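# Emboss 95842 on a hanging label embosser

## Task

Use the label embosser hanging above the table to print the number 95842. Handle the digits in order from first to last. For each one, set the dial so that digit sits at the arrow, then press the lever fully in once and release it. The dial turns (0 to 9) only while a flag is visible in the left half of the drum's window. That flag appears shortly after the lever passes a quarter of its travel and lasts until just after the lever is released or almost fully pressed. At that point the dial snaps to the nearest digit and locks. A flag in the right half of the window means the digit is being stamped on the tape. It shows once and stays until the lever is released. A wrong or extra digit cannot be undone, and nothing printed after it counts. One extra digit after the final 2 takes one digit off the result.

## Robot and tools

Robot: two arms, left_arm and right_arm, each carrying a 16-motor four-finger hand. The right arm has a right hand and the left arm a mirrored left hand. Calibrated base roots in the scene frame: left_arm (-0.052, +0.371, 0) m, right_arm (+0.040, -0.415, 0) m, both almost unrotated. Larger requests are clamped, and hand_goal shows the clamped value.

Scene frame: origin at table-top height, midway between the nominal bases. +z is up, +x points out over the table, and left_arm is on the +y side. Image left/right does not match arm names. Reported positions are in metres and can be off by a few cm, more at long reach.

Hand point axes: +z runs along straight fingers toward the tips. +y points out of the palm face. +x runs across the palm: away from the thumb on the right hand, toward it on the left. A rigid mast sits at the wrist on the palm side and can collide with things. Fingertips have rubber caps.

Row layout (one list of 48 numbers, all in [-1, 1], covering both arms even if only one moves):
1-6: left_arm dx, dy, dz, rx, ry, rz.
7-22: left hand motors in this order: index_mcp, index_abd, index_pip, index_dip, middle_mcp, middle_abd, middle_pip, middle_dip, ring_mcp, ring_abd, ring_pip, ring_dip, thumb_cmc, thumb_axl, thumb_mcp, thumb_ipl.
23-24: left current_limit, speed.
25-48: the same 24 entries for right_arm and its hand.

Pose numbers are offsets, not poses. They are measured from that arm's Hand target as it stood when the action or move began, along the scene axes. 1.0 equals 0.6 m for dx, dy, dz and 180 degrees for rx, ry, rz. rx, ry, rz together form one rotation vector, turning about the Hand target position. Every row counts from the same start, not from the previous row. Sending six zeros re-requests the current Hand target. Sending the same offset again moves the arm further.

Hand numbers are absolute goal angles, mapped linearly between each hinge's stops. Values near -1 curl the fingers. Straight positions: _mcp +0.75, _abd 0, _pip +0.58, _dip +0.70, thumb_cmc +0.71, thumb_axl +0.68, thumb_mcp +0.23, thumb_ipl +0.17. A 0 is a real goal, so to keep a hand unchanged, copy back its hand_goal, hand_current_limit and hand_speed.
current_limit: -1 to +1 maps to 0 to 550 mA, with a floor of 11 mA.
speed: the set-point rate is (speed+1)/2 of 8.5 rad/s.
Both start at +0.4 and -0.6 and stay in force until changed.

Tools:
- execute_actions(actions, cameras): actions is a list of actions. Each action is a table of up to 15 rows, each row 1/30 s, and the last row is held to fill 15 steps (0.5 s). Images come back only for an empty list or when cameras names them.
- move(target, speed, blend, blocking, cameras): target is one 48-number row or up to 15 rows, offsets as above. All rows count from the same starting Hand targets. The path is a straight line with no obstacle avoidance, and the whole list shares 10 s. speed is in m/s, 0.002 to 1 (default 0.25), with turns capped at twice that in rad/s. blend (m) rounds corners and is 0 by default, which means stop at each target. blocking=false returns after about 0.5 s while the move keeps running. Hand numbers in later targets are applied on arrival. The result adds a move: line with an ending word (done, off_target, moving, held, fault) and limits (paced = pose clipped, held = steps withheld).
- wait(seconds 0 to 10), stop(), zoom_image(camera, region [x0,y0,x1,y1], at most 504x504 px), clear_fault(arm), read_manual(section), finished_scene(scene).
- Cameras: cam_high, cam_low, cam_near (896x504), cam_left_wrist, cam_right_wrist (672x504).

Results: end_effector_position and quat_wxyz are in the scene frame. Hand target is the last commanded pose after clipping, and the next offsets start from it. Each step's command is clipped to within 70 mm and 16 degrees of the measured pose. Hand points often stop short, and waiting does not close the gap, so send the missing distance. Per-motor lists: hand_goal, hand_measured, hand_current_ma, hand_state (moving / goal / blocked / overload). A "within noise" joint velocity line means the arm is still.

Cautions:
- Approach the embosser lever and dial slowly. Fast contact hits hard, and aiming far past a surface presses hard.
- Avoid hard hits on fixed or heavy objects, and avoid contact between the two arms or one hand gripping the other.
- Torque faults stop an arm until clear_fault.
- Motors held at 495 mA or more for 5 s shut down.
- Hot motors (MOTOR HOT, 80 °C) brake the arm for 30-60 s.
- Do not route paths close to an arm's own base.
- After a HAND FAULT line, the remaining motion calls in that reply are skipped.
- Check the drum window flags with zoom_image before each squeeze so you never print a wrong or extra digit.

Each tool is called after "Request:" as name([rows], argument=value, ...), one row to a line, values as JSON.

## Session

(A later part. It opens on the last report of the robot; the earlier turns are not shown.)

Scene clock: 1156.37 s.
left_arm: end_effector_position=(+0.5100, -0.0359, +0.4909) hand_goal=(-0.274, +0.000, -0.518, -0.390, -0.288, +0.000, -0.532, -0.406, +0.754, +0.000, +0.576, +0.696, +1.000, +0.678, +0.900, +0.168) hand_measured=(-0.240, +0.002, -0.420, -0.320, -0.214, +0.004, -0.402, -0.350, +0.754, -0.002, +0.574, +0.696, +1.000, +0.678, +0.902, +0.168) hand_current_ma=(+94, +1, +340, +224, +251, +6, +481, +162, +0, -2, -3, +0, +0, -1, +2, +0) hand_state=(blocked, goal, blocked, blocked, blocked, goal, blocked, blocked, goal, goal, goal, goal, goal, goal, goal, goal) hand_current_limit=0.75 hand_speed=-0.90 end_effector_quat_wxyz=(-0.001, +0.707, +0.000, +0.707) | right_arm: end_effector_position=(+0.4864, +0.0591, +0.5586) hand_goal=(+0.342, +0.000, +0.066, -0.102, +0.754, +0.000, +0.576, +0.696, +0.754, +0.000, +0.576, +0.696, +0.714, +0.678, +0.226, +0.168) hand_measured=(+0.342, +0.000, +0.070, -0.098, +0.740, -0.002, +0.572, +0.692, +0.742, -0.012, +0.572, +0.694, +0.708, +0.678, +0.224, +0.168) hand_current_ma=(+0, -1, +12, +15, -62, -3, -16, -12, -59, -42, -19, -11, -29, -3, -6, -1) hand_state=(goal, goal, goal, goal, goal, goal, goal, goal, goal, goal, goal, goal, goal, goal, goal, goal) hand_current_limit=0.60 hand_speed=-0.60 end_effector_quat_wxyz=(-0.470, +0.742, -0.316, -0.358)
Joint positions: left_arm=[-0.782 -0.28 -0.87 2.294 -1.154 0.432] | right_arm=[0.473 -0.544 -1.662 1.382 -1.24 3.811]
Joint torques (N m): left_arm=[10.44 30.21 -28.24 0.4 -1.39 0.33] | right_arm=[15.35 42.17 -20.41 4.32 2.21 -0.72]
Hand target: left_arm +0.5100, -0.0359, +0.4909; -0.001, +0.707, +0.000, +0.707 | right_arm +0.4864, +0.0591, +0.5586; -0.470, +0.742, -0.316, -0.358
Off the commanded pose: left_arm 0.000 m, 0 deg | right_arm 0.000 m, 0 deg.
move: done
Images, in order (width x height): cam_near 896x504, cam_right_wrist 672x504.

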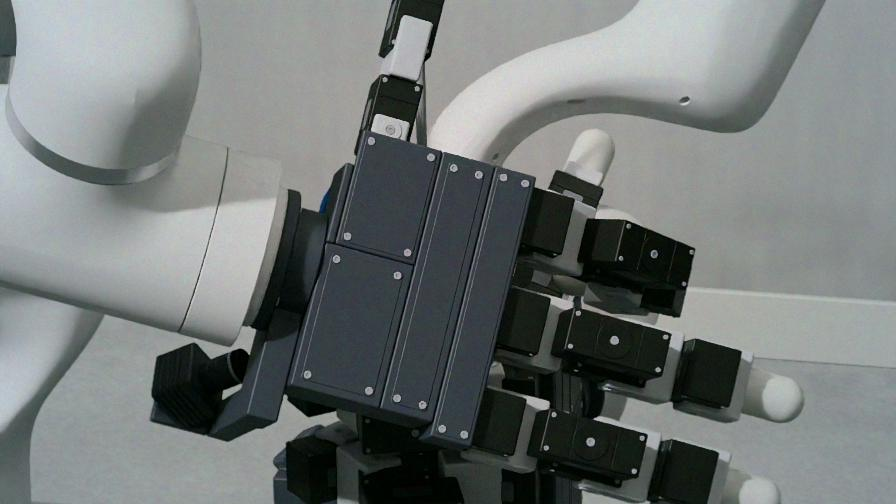

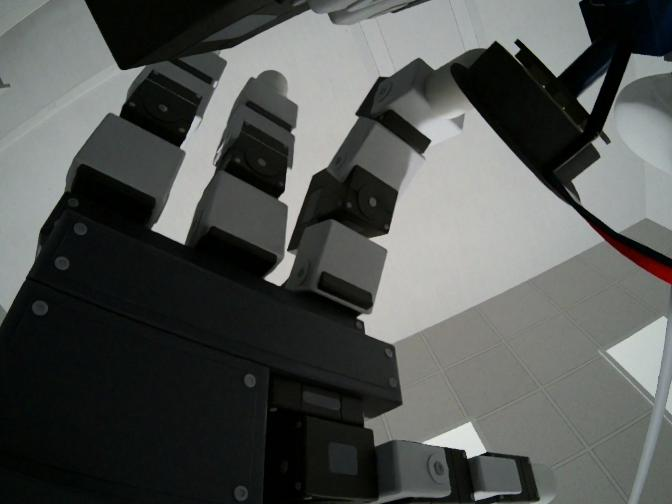

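Request:
move(target=[0,0,0,0,0,0,-0.274,0,-0.518,-0.39,-0.288,0,-0.532,-0.406,0.754,0,0.576,0.696,1.0,0.678,0.9,0.168,0.75,-0.9,0.0047,-0.0198,-0.002,0,0,0,0.3425,0,0.0657,-0.1014,0.754,0,0.576,0.696,0.754,0,0.576,0.696,0.714,0.678,0.226,0.168,0.6,-0.6], speed=0.04, cameras=["cam_right_wrist","cam_high"])

Request:
zoom_image(camera="cam_right_wrist", region=[392, 0, 672, 200])

Request:
zoom_image(camera="cam_high", region=[390, 145, 460, 195])

Scene clock: 1166.43 s.
left_arm: end_effector_position=(+0.5100, -0.0359, +0.4909) hand_goal=(-0.274, +0.000, -0.518, -0.390, -0.288, +0.000, -0.532, -0.406, +0.754, +0.000, +0.576, +0.696, +1.000, +0.678, +0.900, +0.168) hand_measured=(-0.240, +0.002, -0.420, -0.320, -0.214, +0.004, -0.402, -0.350, +0.754, -0.002, +0.574, +0.696, +1.000, +0.678, +0.902, +0.168) hand_current_ma=(+94, +1, +340, +224, +251, +5, +481, +162, +0, -2, -3, +0, +0, -1, +2, +0) hand_state=(blocked, goal, blocked, blocked, blocked, goal, blocked, blocked, goal, goal, goal, goal, goal, goal, goal, goal) hand_current_limit=0.75 hand_speed=-0.90 end_effector_quat_wxyz=(-0.001, +0.707, +0.000, +0.707) | right_arm: end_effector_position=(+0.4892, +0.0473, +0.5574) hand_goal=(+0.342, +0.000, +0.066, -0.102, +0.754, +0.000, +0.576, +0.696, +0.754, +0.000, +0.576, +0.696, +0.714, +0.678, +0.226, +0.168) hand_measured=(+0.350, +0.000, +0.074, -0.098, +0.740, -0.002, +0.572, +0.692, +0.742, -0.012, +0.572, +0.694, +0.708, +0.678, +0.224, +0.168) hand_current_ma=(+39, -1, +32, +15, -62, -3, -16, -12, -58, -42, -19, -11, -29, -3, -6, -1) hand_state=(goal, goal, goal, goal, goal, goal, goal, goal, goal, goal, goal, goal, goal, goal, goal, goal) hand_current_limit=0.60 hand_speed=-0.60 end_effector_quat_wxyz=(-0.470, +0.742, -0.316, -0.358)
Joint positions: left_arm=[-0.782 -0.28 -0.87 2.294 -1.154 0.432] | right_arm=[0.455 -0.537 -1.649 1.377 -1.254 3.801]
Joint torques (N m): left_arm=[10.09 30.43 -27.91 0.24 -1.24 0.34] | right_arm=[-16.95 42.13 -19.89 -1.7 -3.47 -0.78]
Hand target: left_arm +0.5100, -0.0359, +0.4909; -0.001, +0.707, +0.000, +0.707 | right_arm +0.4892, +0.0472, +0.5574; -0.470, +0.742, -0.316, -0.358
Off the commanded pose: left_arm 0.000 m, 0 deg | right_arm 0.000 m, 0 deg.
move: done
Images, in order (width x height): cam_high 896x504, cam_right_wrist 672x504.

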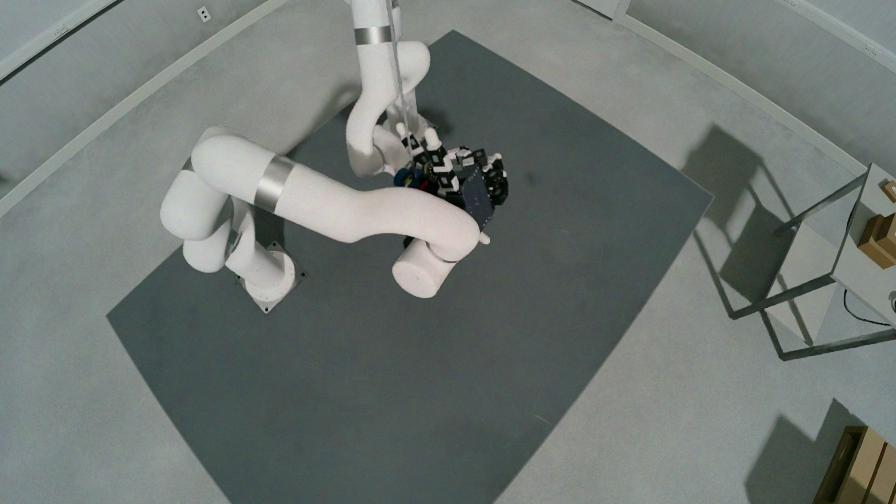

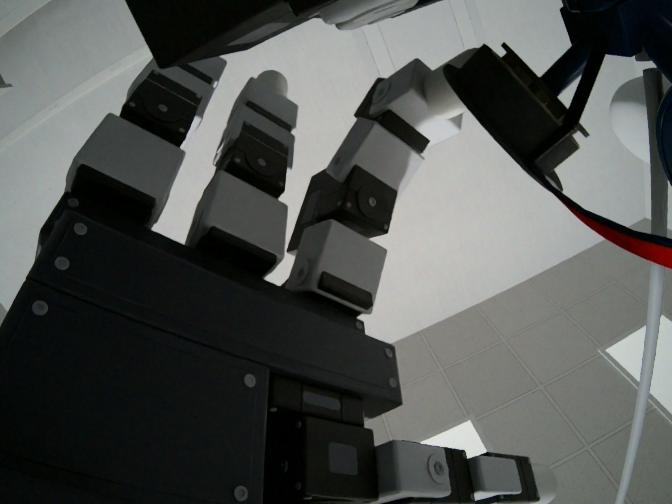

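Scaled by 1.800 from the camera's 672x504 image, which has a finer 960x720 frame.

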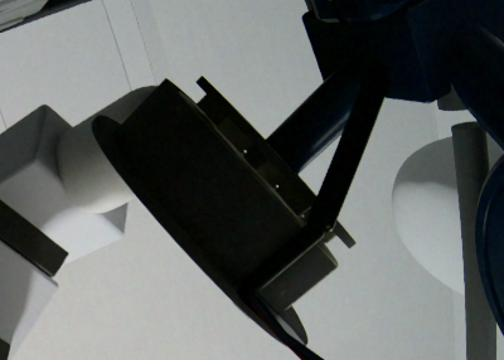

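Scaled by 7.200 from the camera's 896x504 image, which has a finer 1280x720 frame.

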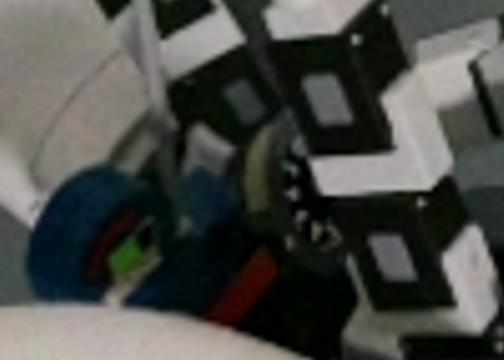

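Request:
move([
  [0,0,0,0,0,0,-0.274,0,-0.518,-0.39,-0.288,0,-0.532,-0.406,0.754,0,0.576,0.696,1.0,0.678,0.9,0.168,0.75,-0.9,0.0034,-0.0076,0,0,0,0,0.3425,0,0.0657,-0.1014,0.754,0,0.576,0.696,0.754,0,0.576,0.696,0.714,0.678,0.226,0.168,0.6,-0.6],
  [0,0,0,0,0,0,-0.274,0,-0.518,-0.39,-0.288,0,-0.532,-0.406,0.754,0,0.576,0.696,1.0,0.678,0.9,0.168,0.75,-0.9,0.0161,-0.0074,-0.0221,0,0,0,0.3425,0,0.0657,-0.1014,0.754,0,0.576,0.696,0.754,0,0.576,0.696,0.714,0.678,0.226,0.168,0.6,-0.6],
], speed=0.01, cameras=["cam_right_wrist","cam_high"])

Request:
zoom_image(camera="cam_right_wrist", region=[392, 0, 672, 200])

Request:
zoom_image(camera="cam_high", region=[390, 145, 460, 195])

Scene clock: 1176.57 s.
left_arm: end_effector_position=(+0.5100, -0.0359, +0.4909) hand_goal=(-0.274, +0.000, -0.518, -0.390, -0.288, +0.000, -0.532, -0.406, +0.754, +0.000, +0.576, +0.696, +1.000, +0.678, +0.900, +0.168) hand_measured=(-0.236, +0.000, -0.420, -0.322, -0.216, +0.000, -0.402, -0.350, +0.754, -0.002, +0.574, +0.696, +1.000, +0.678, +0.902, +0.168) hand_current_ma=(+107, +0, +340, +214, +249, +0, +481, +162, +0, -2, -3, +0, +0, -1, +2, +0) hand_state=(blocked, goal, blocked, blocked, blocked, goal, blocked, blocked, goal, goal, goal, goal, goal, goal, goal, goal) hand_current_limit=0.75 hand_speed=-0.90 end_effector_quat_wxyz=(-0.001, +0.707, +0.000, +0.707) | right_arm: end_effector_position=(+0.4988, +0.0428, +0.5442) hand_goal=(+0.342, +0.000, +0.066, -0.102, +0.754, +0.000, +0.576, +0.696, +0.754, +0.000, +0.576, +0.696, +0.714, +0.678, +0.226, +0.168) hand_measured=(+0.342, +0.000, +0.070, -0.098, +0.740, -0.002, +0.572, +0.692, +0.742, -0.012, +0.572, +0.694, +0.708, +0.678, +0.224, +0.168) hand_current_ma=(+1, -1, +12, +15, -62, -3, -16, -12, -58, -42, -19, -11, -29, -3, -6, -1) hand_state=(goal, goal, goal, goal, goal, goal, goal, goal, goal, goal, goal, goal, goal, goal, goal, goal) hand_current_limit=0.60 hand_speed=-0.60 end_effector_quat_wxyz=(-0.470, +0.742, -0.316, -0.358)
Joint positions: left_arm=[-0.782 -0.28 -0.87 2.294 -1.154 0.432] | right_arm=[0.442 -0.56 -1.654 1.378 -1.262 3.779]
Joint torques (N m): left_arm=[9.94 30.23 -24.17 0.3 -1.14 0.35] | right_arm=[-16.43 21.52 -32.9 4.34 -3.4 -0.62]
Hand target: left_arm +0.5100, -0.0359, +0.4909; -0.001, +0.707, +0.000, +0.707 | right_arm +0.4989, +0.0428, +0.5442; -0.470, +0.742, -0.316, -0.358
Off the commanded pose: left_arm 0.000 m, 0 deg | right_arm 0.000 m, 0 deg.
move: done
Images, in order (width x height): cam_high 896x504, cam_right_wrist 672x504.

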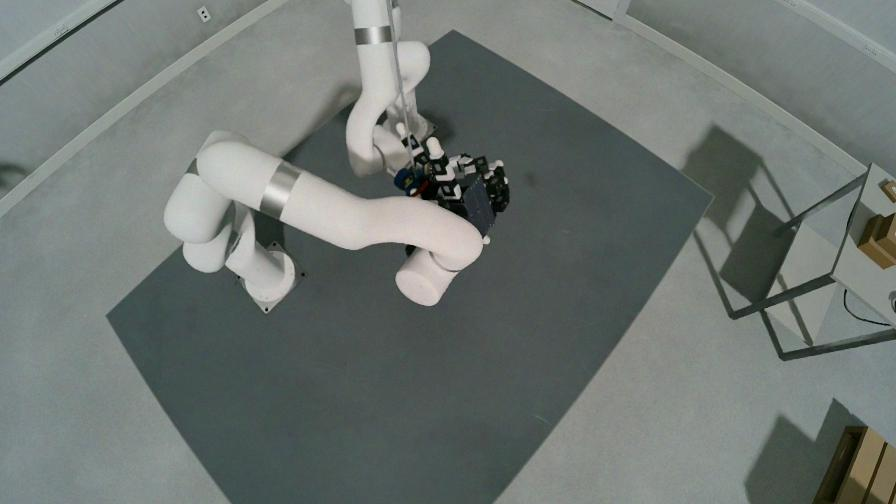

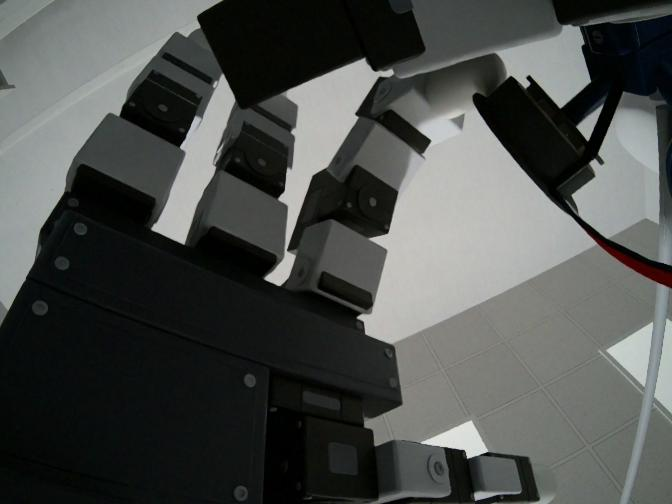

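Scaled by 1.800 from the camera's 672x504 image, which has a finer 960x720 frame.

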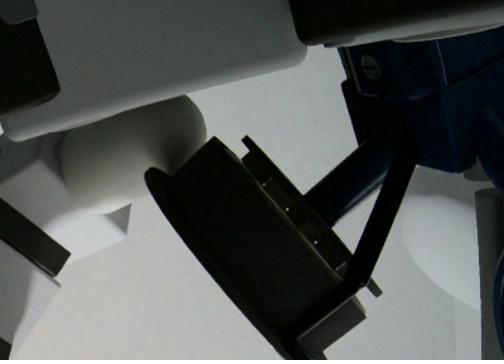

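Scaled by 7.200 from the camera's 896x504 image, which has a finer 1280x720 frame.

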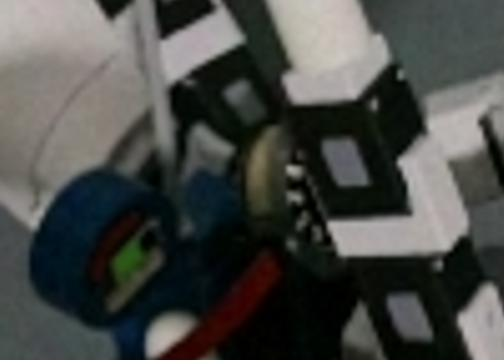

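Request:
move([
  [0,0,0,0,0,0,-0.274,0,-0.518,-0.39,-0.288,0,-0.532,-0.406,0.754,0,0.576,0.696,1.0,0.678,0.9,0.168,0.75,-0.9,0.0942,0.0419,0.0547,0,0,0,0.3425,0,0.0657,-0.1014,0.754,0,0.576,0.696,0.754,0,0.576,0.696,0.714,0.678,0.226,0.168,0.6,-0.6],
  [0,0,0,0,0,0,-0.274,0,-0.518,-0.39,-0.288,0,-0.532,-0.406,0.754,0,0.576,0.696,1.0,0.678,0.9,0.168,0.75,-0.9,0.0942,-0.2,0.25,-0.0159,-0.1817,-0.2629,0.3425,0,0.0657,-0.1014,0.754,0,0.576,0.696,0.754,0,0.576,0.696,0.714,0.678,0.226,0.168,0.6,-0.6],
  [0,0,0,0,0,0,-0.274,0,-0.518,-0.39,-0.288,0,-0.532,-0.406,0.754,0,0.576,0.696,1.0,0.678,0.9,0.168,0.75,-0.9,0.0018,-0.3047,0.293,-0.0159,-0.1817,-0.2629,0.3425,0,0.1387,0.2609,-0.479,0,-0.299,0.2609,-0.479,0,-0.299,0.2609,0.714,0.678,0.226,0.168,0.6,-0.6],
], speed=[0.1,0.2,0.2], blend=0.005, cameras=["cam_near","cam_high","cam_left_wrist"])

Request:
zoom_image(camera="cam_near", region=[285, 150, 545, 370])

Scene clock: 1235.03 s.
left_arm: end_effector_position=(+0.5100, -0.0359, +0.4909) hand_goal=(-0.274, +0.000, -0.518, -0.390, -0.288, +0.000, -0.532, -0.406, +0.754, +0.000, +0.576, +0.696, +1.000, +0.678, +0.900, +0.168) hand_measured=(-0.236, +0.000, -0.420, -0.322, -0.216, +0.000, -0.402, -0.350, +0.754, -0.002, +0.574, +0.696, +1.000, +0.678, +0.902, +0.168) hand_current_ma=(+107, +0, +340, +213, +249, +0, +481, +162, +0, -2, -3, +0, +0, -1, +2, +0) hand_state=(blocked, goal, blocked, blocked, blocked, goal, blocked, blocked, goal, goal, goal, goal, goal, goal, goal, goal) hand_current_limit=0.75 hand_speed=-0.90 end_effector_quat_wxyz=(-0.001, +0.707, +0.000, +0.707) | right_arm: end_effector_position=(+0.4999, -0.1400, +0.7200) hand_goal=(+0.342, +0.000, +0.138, +0.260, -0.478, +0.000, -0.298, +0.260, -0.478, +0.000, -0.298, +0.260, +0.714, +0.678, +0.226, +0.168) hand_measured=(+0.338, -0.002, +0.134, +0.256, -0.470, -0.002, -0.292, +0.264, -0.470, -0.008, -0.292, +0.264, +0.708, +0.678, +0.224, +0.168) hand_current_ma=(-15, -7, -16, -12, +37, -4, +24, +15, +35, -25, +29, +13, -29, -3, -6, -1) hand_state=(goal, goal, goal, goal, goal, goal, goal, goal, goal, goal, goal, goal, goal, goal, goal, goal) hand_current_limit=0.60 hand_speed=-0.60 end_effector_quat_wxyz=(+0.622, -0.634, +0.451, -0.083)
Joint positions: left_arm=[-0.782 -0.28 -0.87 2.294 -1.154 0.432] | right_arm=[0.23 0.176 -1.239 1.42 -0.581 3.667]
Joint torques (N m): left_arm=[10.39 30.46 -17.92 0.61 -0.85 0.29] | right_arm=[-13.62 21.8 -20.11 -1.77 -2.44 0.59]
Hand target: left_arm +0.5100, -0.0359, +0.4909; -0.001, +0.707, +0.000, +0.707 | right_arm +0.4999, -0.1400, +0.7200; +0.622, -0.634, +0.451, -0.083
Off the commanded pose: left_arm 0.000 m, 0 deg | right_arm 0.000 m, 0 deg.
move: done
Images, in order (width x height): cam_high 896x504, cam_near 896x504, cam_left_wrist 672x504.

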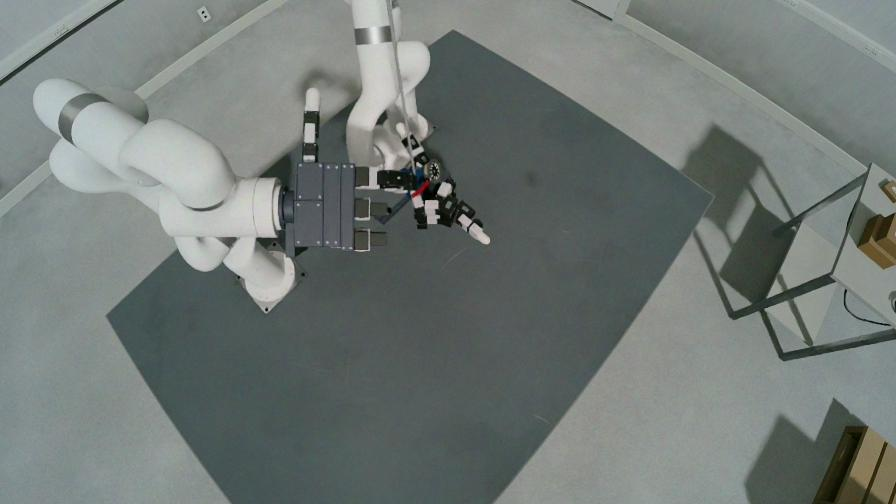

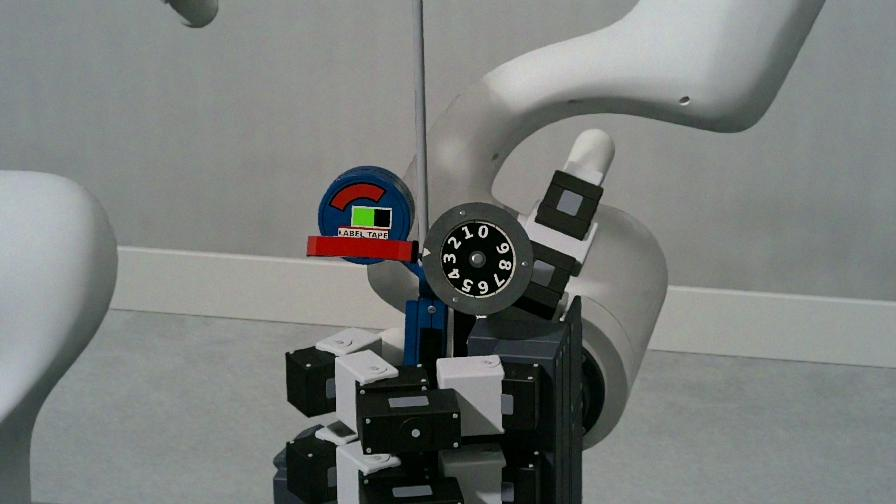

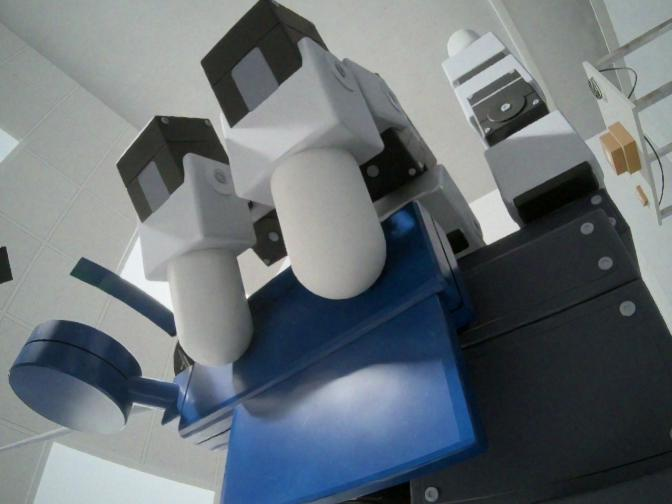

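Scaled by 1.938 from the camera's 896x504 image, which has a finer 1280x720 frame.

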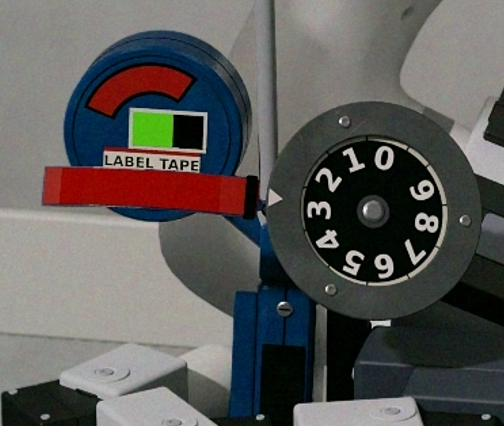

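Request:
execute_actions(actions=[])

Scene clock: 1262.97 s.
left_arm: end_effector_position=(+0.5100, -0.0359, +0.4909) hand_goal=(-0.274, +0.000, -0.518, -0.390, -0.288, +0.000, -0.532, -0.406, +0.754, +0.000, +0.576, +0.696, +1.000, +0.678, +0.900, +0.168) hand_measured=(-0.236, +0.000, -0.420, -0.322, -0.216, +0.000, -0.402, -0.350, +0.754, -0.002, +0.574, +0.696, +1.000, +0.678, +0.902, +0.168) hand_current_ma=(+107, +0, +340, +213, +249, +0, +481, +162, +0, -2, -3, +0, +0, -1, +2, +0) hand_state=(blocked, goal, blocked, blocked, blocked, goal, blocked, blocked, goal, goal, goal, goal, goal, goal, goal, goal) hand_current_limit=0.75 hand_speed=-0.90 end_effector_quat_wxyz=(-0.001, +0.707, +0.000, +0.707) | right_arm: end_effector_position=(+0.4999, -0.1400, +0.7200) hand_goal=(+0.342, +0.000, +0.138, +0.260, -0.478, +0.000, -0.298, +0.260, -0.478, +0.000, -0.298, +0.260, +0.714, +0.678, +0.226, +0.168) hand_measured=(+0.338, -0.002, +0.134, +0.256, -0.470, -0.002, -0.292, +0.264, -0.470, -0.008, -0.292, +0.264, +0.708, +0.678, +0.224, +0.168) hand_current_ma=(-15, -7, -16, -12, +37, -4, +24, +15, +35, -25, +29, +13, -29, -3, -6, -1) hand_state=(goal, goal, goal, goal, goal, goal, goal, goal, goal, goal, goal, goal, goal, goal, goal, goal) hand_current_limit=0.60 hand_speed=-0.60 end_effector_quat_wxyz=(+0.622, -0.634, +0.451, -0.083)
Joint positions: left_arm=[-0.782 -0.28 -0.87 2.294 -1.154 0.432] | right_arm=[0.23 0.176 -1.239 1.42 -0.581 3.667]
Joint velocities: within noise
Joint torques (N m): left_arm=[9.85 30.22 -17.91 0.64 -0.77 0.32] | right_arm=[-13.72 19.48 -21.31 -1.92 -2.07 0.75]
Hand target: left_arm +0.5100, -0.0359, +0.4909; -0.001, +0.707, +0.000, +0.707 | right_arm +0.4999, -0.1400, +0.7200; +0.622, -0.634, +0.451, -0.083
Off the commanded pose: left_arm 0.000 m, 0 deg | right_arm 0.000 m, 0 deg.

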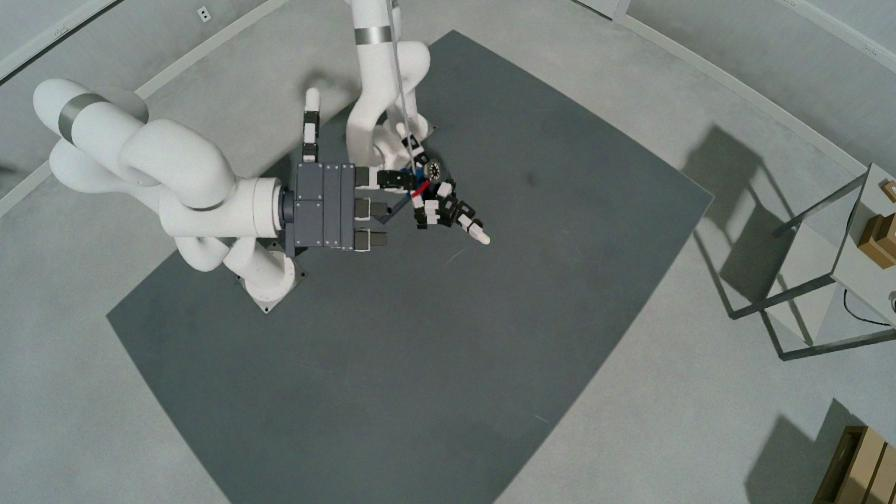

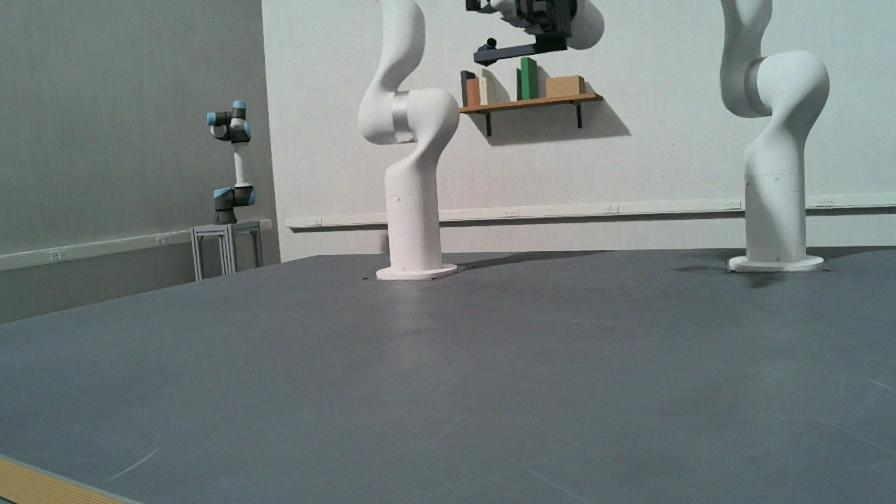

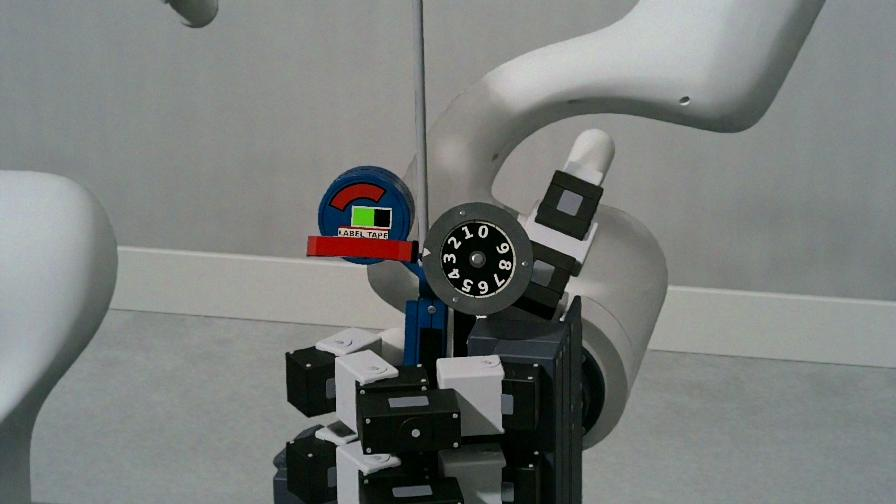

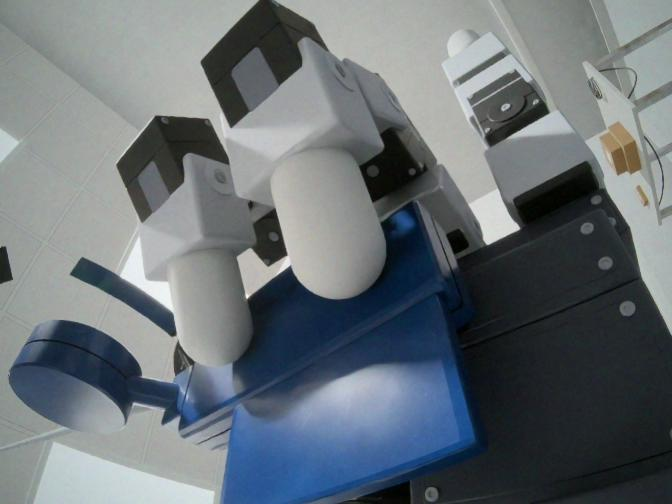

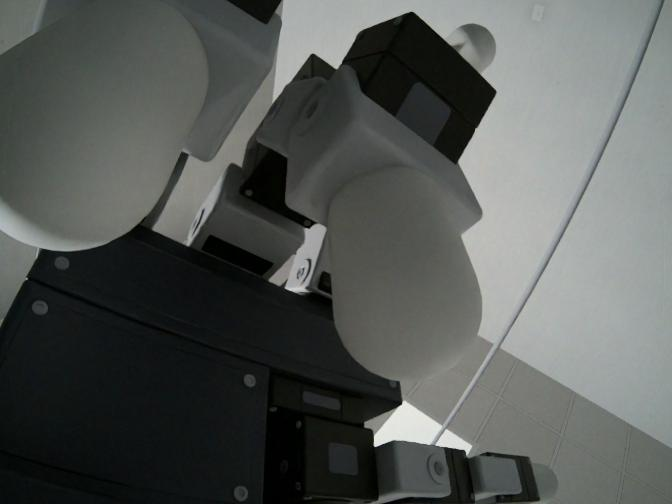

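Request:
move(target=[-0.031,-0.0307,0,0,0,-0.125,-0.274,0,-0.518,-0.39,-0.288,0,-0.532,-0.406,0.754,0,0.576,0.696,1.0,0.678,0.9,0.168,0.75,-0.9,0,0,0,0,0,0,0.3425,0,0.1387,0.2609,-0.479,0,-0.299,0.2609,-0.479,0,-0.299,0.2609,0.714,0.678,0.226,0.168,0.6,-0.6], speed=0.04, cameras=["cam_high","cam_near","cam_left_wrist"])

Request:
zoom_image(camera="cam_near", region=[285, 150, 545, 370])

Scene clock: 1272.87 s.
left_arm: end_effector_position=(+0.4914, -0.0544, +0.4909) hand_goal=(-0.274, +0.000, -0.518, -0.390, -0.288, +0.000, -0.532, -0.406, +0.754, +0.000, +0.576, +0.696, +1.000, +0.678, +0.900, +0.168) hand_measured=(-0.236, +0.000, -0.420, -0.322, -0.216, +0.000, -0.402, -0.350, +0.754, -0.002, +0.574, +0.696, +1.000, +0.678, +0.902, +0.168) hand_current_ma=(+107, +0, +340, +213, +249, +0, +481, +162, +0, -2, -3, +0, +0, -1, +2, +0) hand_state=(blocked, goal, blocked, blocked, blocked, goal, blocked, blocked, goal, goal, goal, goal, goal, goal, goal, goal) hand_current_limit=0.75 hand_speed=-0.90 end_effector_quat_wxyz=(+0.137, +0.693, -0.138, +0.694) | right_arm: end_effector_position=(+0.4999, -0.1400, +0.7200) hand_goal=(+0.342, +0.000, +0.138, +0.260, -0.478, +0.000, -0.298, +0.260, -0.478, +0.000, -0.298, +0.260, +0.714, +0.678, +0.226, +0.168) hand_measured=(+0.338, -0.002, +0.134, +0.256, -0.470, -0.002, -0.292, +0.264, -0.470, -0.008, -0.292, +0.264, +0.708, +0.678, +0.224, +0.168) hand_current_ma=(-15, -7, -16, -12, +37, -4, +24, +15, +35, -25, +29, +13, -29, -3, -6, -1) hand_state=(goal, goal, goal, goal, goal, goal, goal, goal, goal, goal, goal, goal, goal, goal, goal, goal) hand_current_limit=0.60 hand_speed=-0.60 end_effector_quat_wxyz=(+0.622, -0.634, +0.451, -0.083)
Joint positions: left_arm=[-0.641 -0.25 -0.831 2.878 -1.006 0.145] | right_arm=[0.23 0.176 -1.239 1.42 -0.581 3.667]
Joint torques (N m): left_arm=[11.77 14.6 -27.93 3.66 1.82 -1.86] | right_arm=[-10.84 15.54 -24.47 -1.18 -0.92 0.04]
Hand target: left_arm +0.4914, -0.0544, +0.4909; +0.137, +0.693, -0.138, +0.694 | right_arm +0.4999, -0.1400, +0.7200; +0.622, -0.634, +0.451, -0.083
Off the commanded pose: left_arm 0.000 m, 0 deg | right_arm 0.000 m, 0 deg.
move: done
Images, in order (width x height): cam_high 896x504, cam_near 896x504, cam_left_wrist 672x504.

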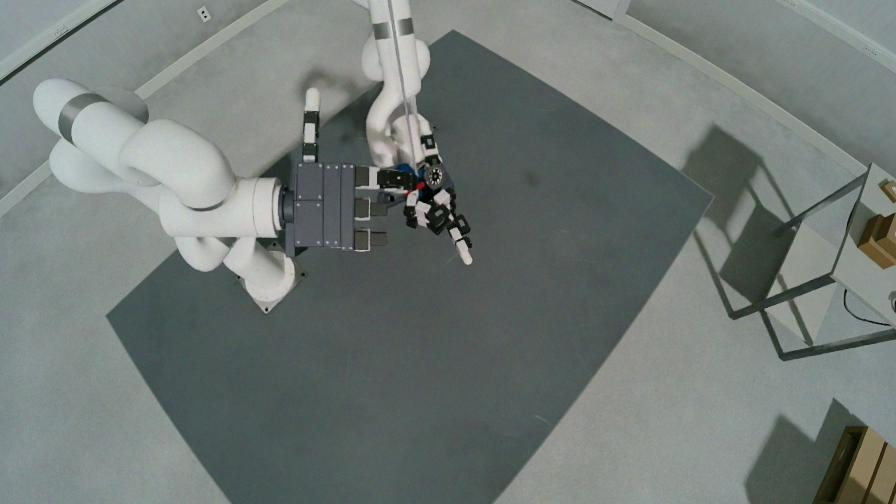

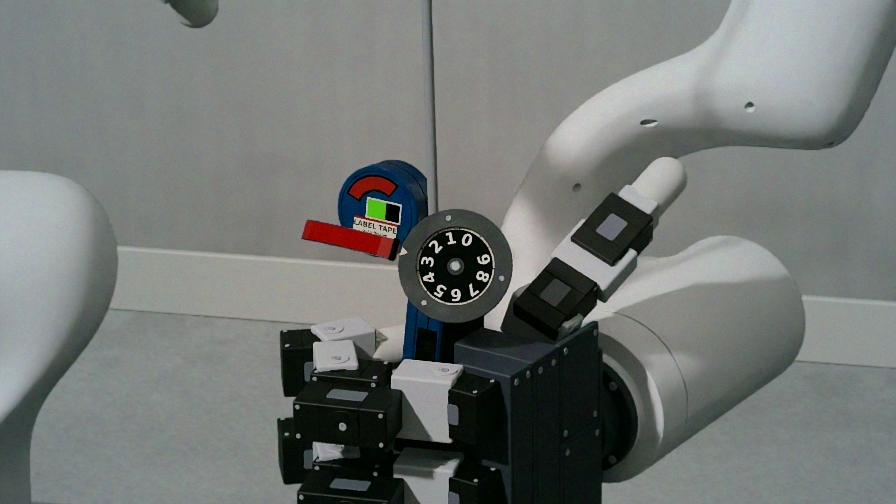

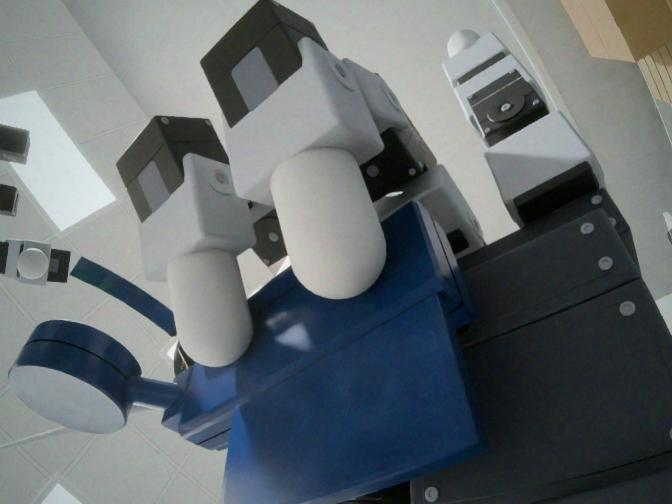

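Scaled by 1.938 from the camera's 896x504 image, which has a finer 1280x720 frame.

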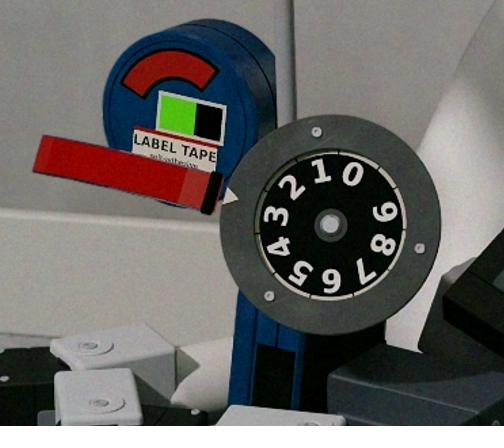

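Request:
move(target=[-0.0403,-0.0165,0,0,0,-0.125,-0.274,0,-0.518,-0.39,-0.288,0,-0.532,-0.406,0.754,0,0.576,0.696,1.0,0.678,0.9,0.168,0.75,-0.9,0,0,0,0,0,0,0.3425,0,0.1387,0.2609,-0.479,0,-0.299,0.2609,-0.479,0,-0.299,0.2609,0.714,0.678,0.226,0.168,0.6,-0.6], speed=0.04, cameras=["cam_high","cam_near","cam_right_wrist"])

Request:
zoom_image(camera="cam_near", region=[285, 150, 545, 370])

Scene clock: 1284.00 s.
left_arm: end_effector_position=(+0.4673, -0.0643, +0.4909) hand_goal=(-0.274, +0.000, -0.518, -0.390, -0.288, +0.000, -0.532, -0.406, +0.754, +0.000, +0.576, +0.696, +1.000, +0.678, +0.900, +0.168) hand_measured=(-0.236, +0.000, -0.420, -0.322, -0.216, +0.000, -0.402, -0.350, +0.754, -0.002, +0.574, +0.696, +1.000, +0.678, +0.902, +0.168) hand_current_ma=(+107, +0, +340, +213, +249, +0, +481, +162, +0, -2, -3, +0, +0, -1, +2, +0) hand_state=(blocked, goal, blocked, blocked, blocked, goal, blocked, blocked, goal, goal, goal, goal, goal, goal, goal, goal) hand_current_limit=0.75 hand_speed=-0.90 end_effector_quat_wxyz=(+0.270, +0.653, -0.271, +0.654) | right_arm: end_effector_position=(+0.4999, -0.1400, +0.7200) hand_goal=(+0.342, +0.000, +0.138, +0.260, -0.478, +0.000, -0.298, +0.260, -0.478, +0.000, -0.298, +0.260, +0.714, +0.678, +0.226, +0.168) hand_measured=(+0.338, -0.002, +0.134, +0.256, -0.470, -0.002, -0.292, +0.264, -0.470, -0.008, -0.292, +0.264, +0.708, +0.678, +0.224, +0.168) hand_current_ma=(-15, -7, -16, -12, +37, -4, +24, +15, +35, -25, +29, +13, -29, -3, -6, -1) hand_state=(goal, goal, goal, goal, goal, goal, goal, goal, goal, goal, goal, goal, goal, goal, goal, goal) hand_current_limit=0.60 hand_speed=-0.60 end_effector_quat_wxyz=(+0.622, -0.634, +0.451, -0.083)
Joint positions: left_arm=[-0.505 -0.297 -0.892 3.507 -1.007 -0.2] | right_arm=[0.23 0.176 -1.239 1.42 -0.581 3.667]
Joint torques (N m): left_arm=[12.03 15.98 -27.7 3.4 -5.5 -1.87] | right_arm=[-6.68 12.19 -28.99 -1.33 0.36 -0.46]
Hand target: left_arm +0.4672, -0.0643, +0.4909; +0.270, +0.653, -0.271, +0.654 | right_arm +0.4999, -0.1400, +0.7200; +0.622, -0.634, +0.451, -0.083
Off the commanded pose: left_arm 0.000 m, 0 deg | right_arm 0.000 m, 0 deg.
move: done
Images, in order (width x height): cam_high 896x504, cam_near 896x504, cam_right_wrist 672x504.

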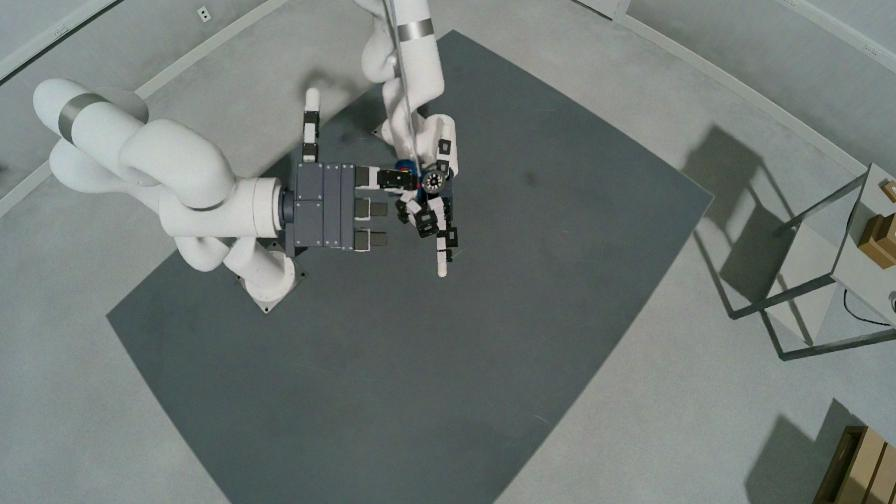

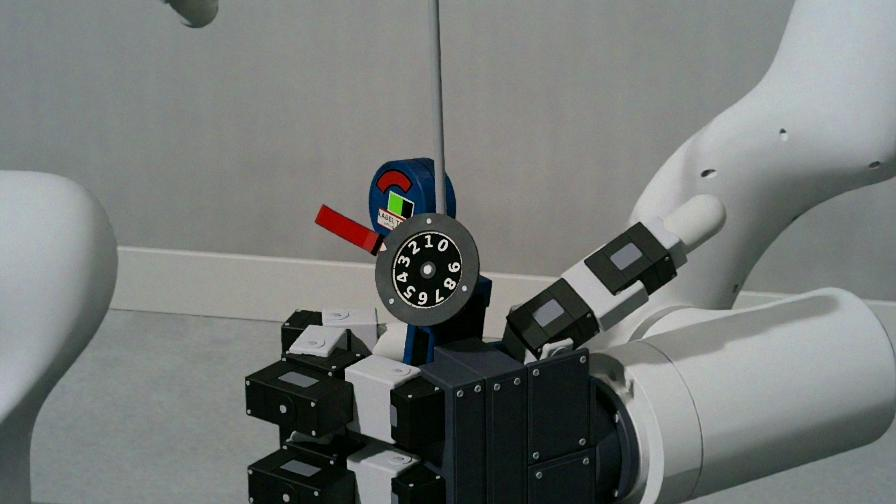

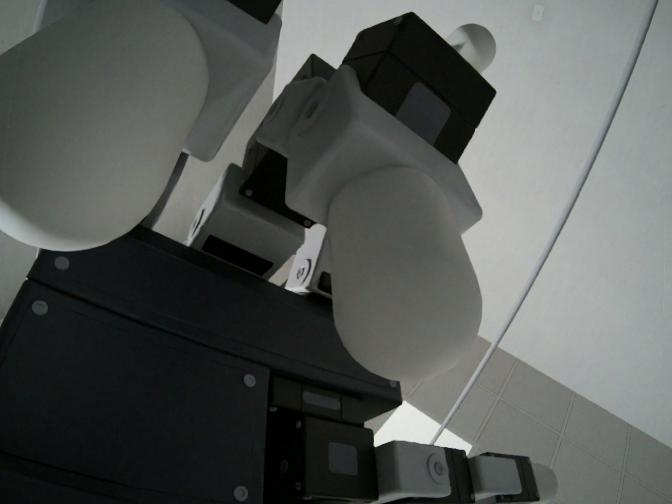

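Scaled by 1.938 from the camera's 896x504 image, which has a finer 1280x720 frame.

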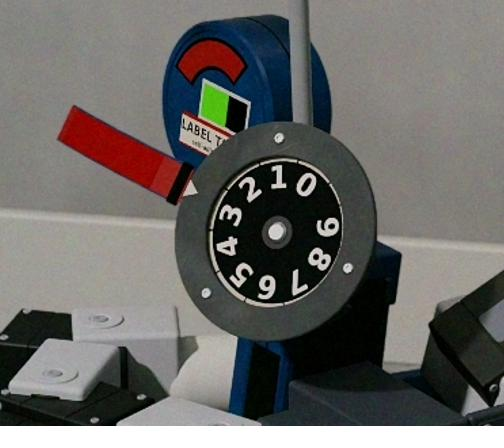

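Request:
move(target=[0,0,0,0,0,0,-0.274,0,-0.518,-0.39,-0.288,0,-0.532,-0.406,0.754,0,0.576,0.696,1.0,0.678,0.9,0.168,0.75,-0.9,-0.0578,0.1882,-0.125,0,0,0,0.3425,0,0.1387,0.2609,-0.479,0,-0.299,0.2609,-0.479,0,-0.299,0.2609,0.714,0.678,0.226,0.168,0.6,-0.6], speed=0.04, cameras=["cam_high","cam_near","cam_right_wrist"])

Request:
zoom_image(camera="cam_near", region=[285, 130, 565, 370])

Scene clock: 1326.70 s.
left_arm: end_effector_position=(+0.4672, -0.0643, +0.4909) hand_goal=(-0.274, +0.000, -0.518, -0.390, -0.288, +0.000, -0.532, -0.406, +0.754, +0.000, +0.576, +0.696, +1.000, +0.678, +0.900, +0.168) hand_measured=(-0.236, +0.000, -0.420, -0.322, -0.216, +0.000, -0.402, -0.350, +0.754, -0.002, +0.574, +0.696, +1.000, +0.678, +0.902, +0.168) hand_current_ma=(+107, +0, +340, +213, +249, +0, +481, +162, +0, -2, -3, +0, +0, -1, +2, +0) hand_state=(blocked, goal, blocked, blocked, blocked, goal, blocked, blocked, goal, goal, goal, goal, goal, goal, goal, goal) hand_current_limit=0.75 hand_speed=-0.90 end_effector_quat_wxyz=(+0.270, +0.653, -0.271, +0.654) | right_arm: end_effector_position=(+0.4653, -0.0271, +0.6449) hand_goal=(+0.342, +0.000, +0.138, +0.260, -0.478, +0.000, -0.298, +0.260, -0.478, +0.000, -0.298, +0.260, +0.714, +0.678, +0.226, +0.168) hand_measured=(+0.338, -0.002, +0.134, +0.256, -0.470, -0.002, -0.292, +0.264, -0.470, -0.006, -0.292, +0.264, +0.708, +0.678, +0.224, +0.168) hand_current_ma=(-15, -7, -16, -12, +36, -4, +24, +15, +35, -25, +29, +13, -29, -3, -6, -1) hand_state=(goal, goal, goal, goal, goal, goal, goal, goal, goal, goal, goal, goal, goal, goal, goal, goal) hand_current_limit=0.60 hand_speed=-0.60 end_effector_quat_wxyz=(+0.622, -0.634, +0.451, -0.083)
Joint positions: left_arm=[-0.505 -0.297 -0.892 3.507 -1.007 -0.2] | right_arm=[0.54 0.167 -1.079 1.924 -0.29 3.2]
Joint torques (N m): left_arm=[11.48 15.94 -27.53 3.1 -5.38 -1.53] | right_arm=[17.82 7.62 -22.02 3.41 2.37 -0.88]
Hand target: left_arm +0.4672, -0.0643, +0.4909; +0.270, +0.653, -0.271, +0.654 | right_arm +0.4653, -0.0271, +0.6450; +0.622, -0.634, +0.451, -0.083
Off the commanded pose: left_arm 0.000 m, 0 deg | right_arm 0.000 m, 0 deg.
move: done
Images, in order (width x height): cam_high 896x504, cam_near 896x504, cam_right_wrist 672x504.

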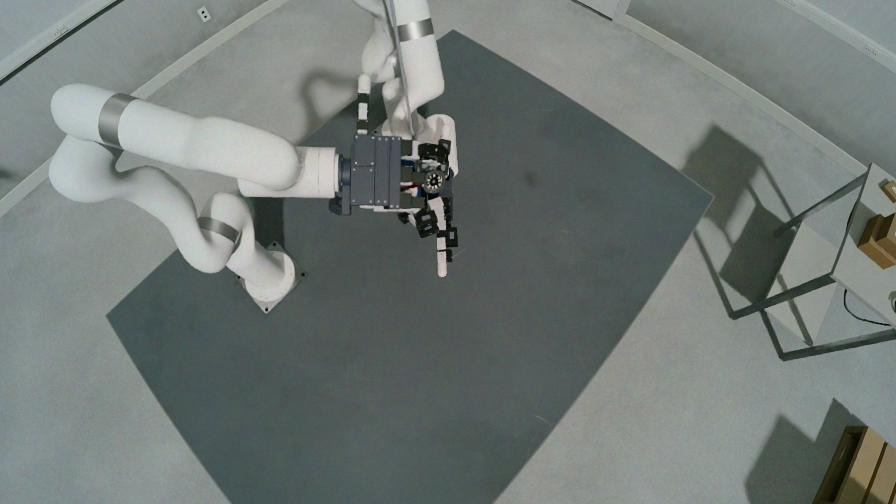

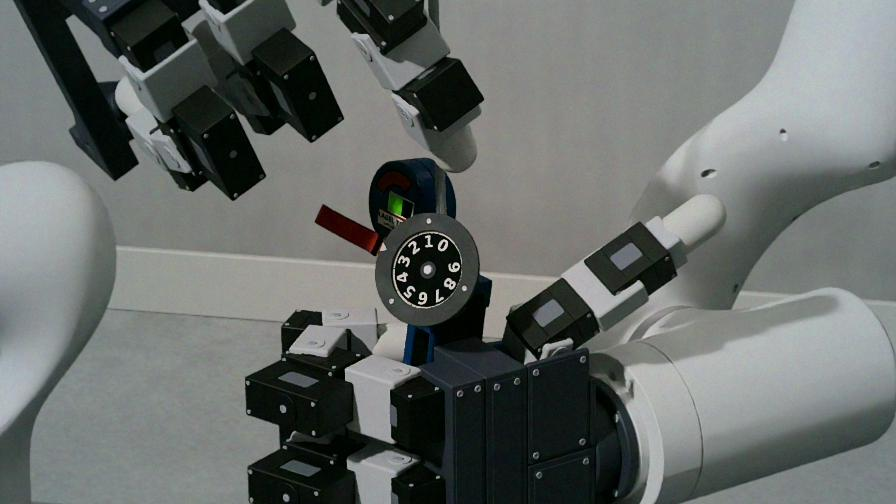

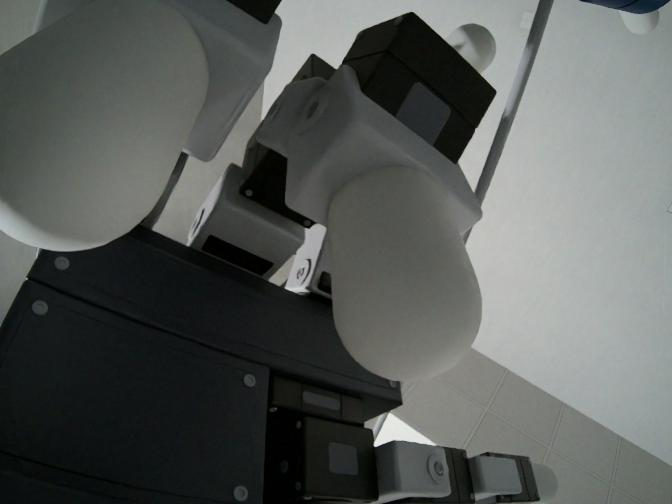

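Scaled by 1.800 from the camera's 896x504 image, which has a finer 1280x720 frame.

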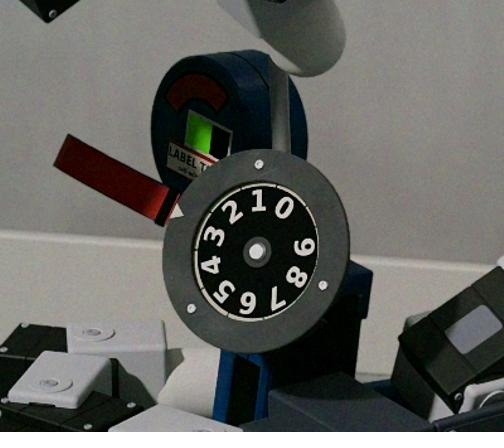

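Request:
zoom_image(camera="cam_high", region=[400, 140, 470, 210])

Scaled by 7.200 from the camera's 896x504 image, which has a finer 1280x720 frame.

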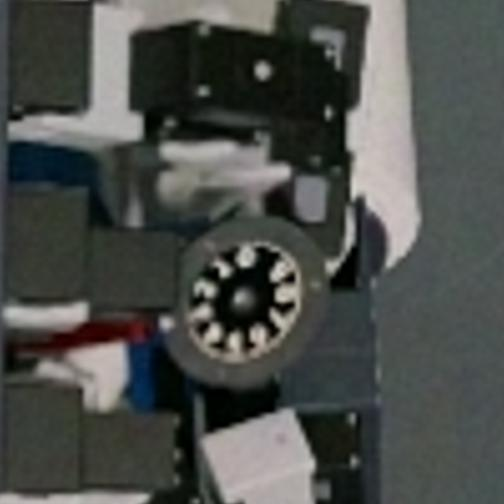

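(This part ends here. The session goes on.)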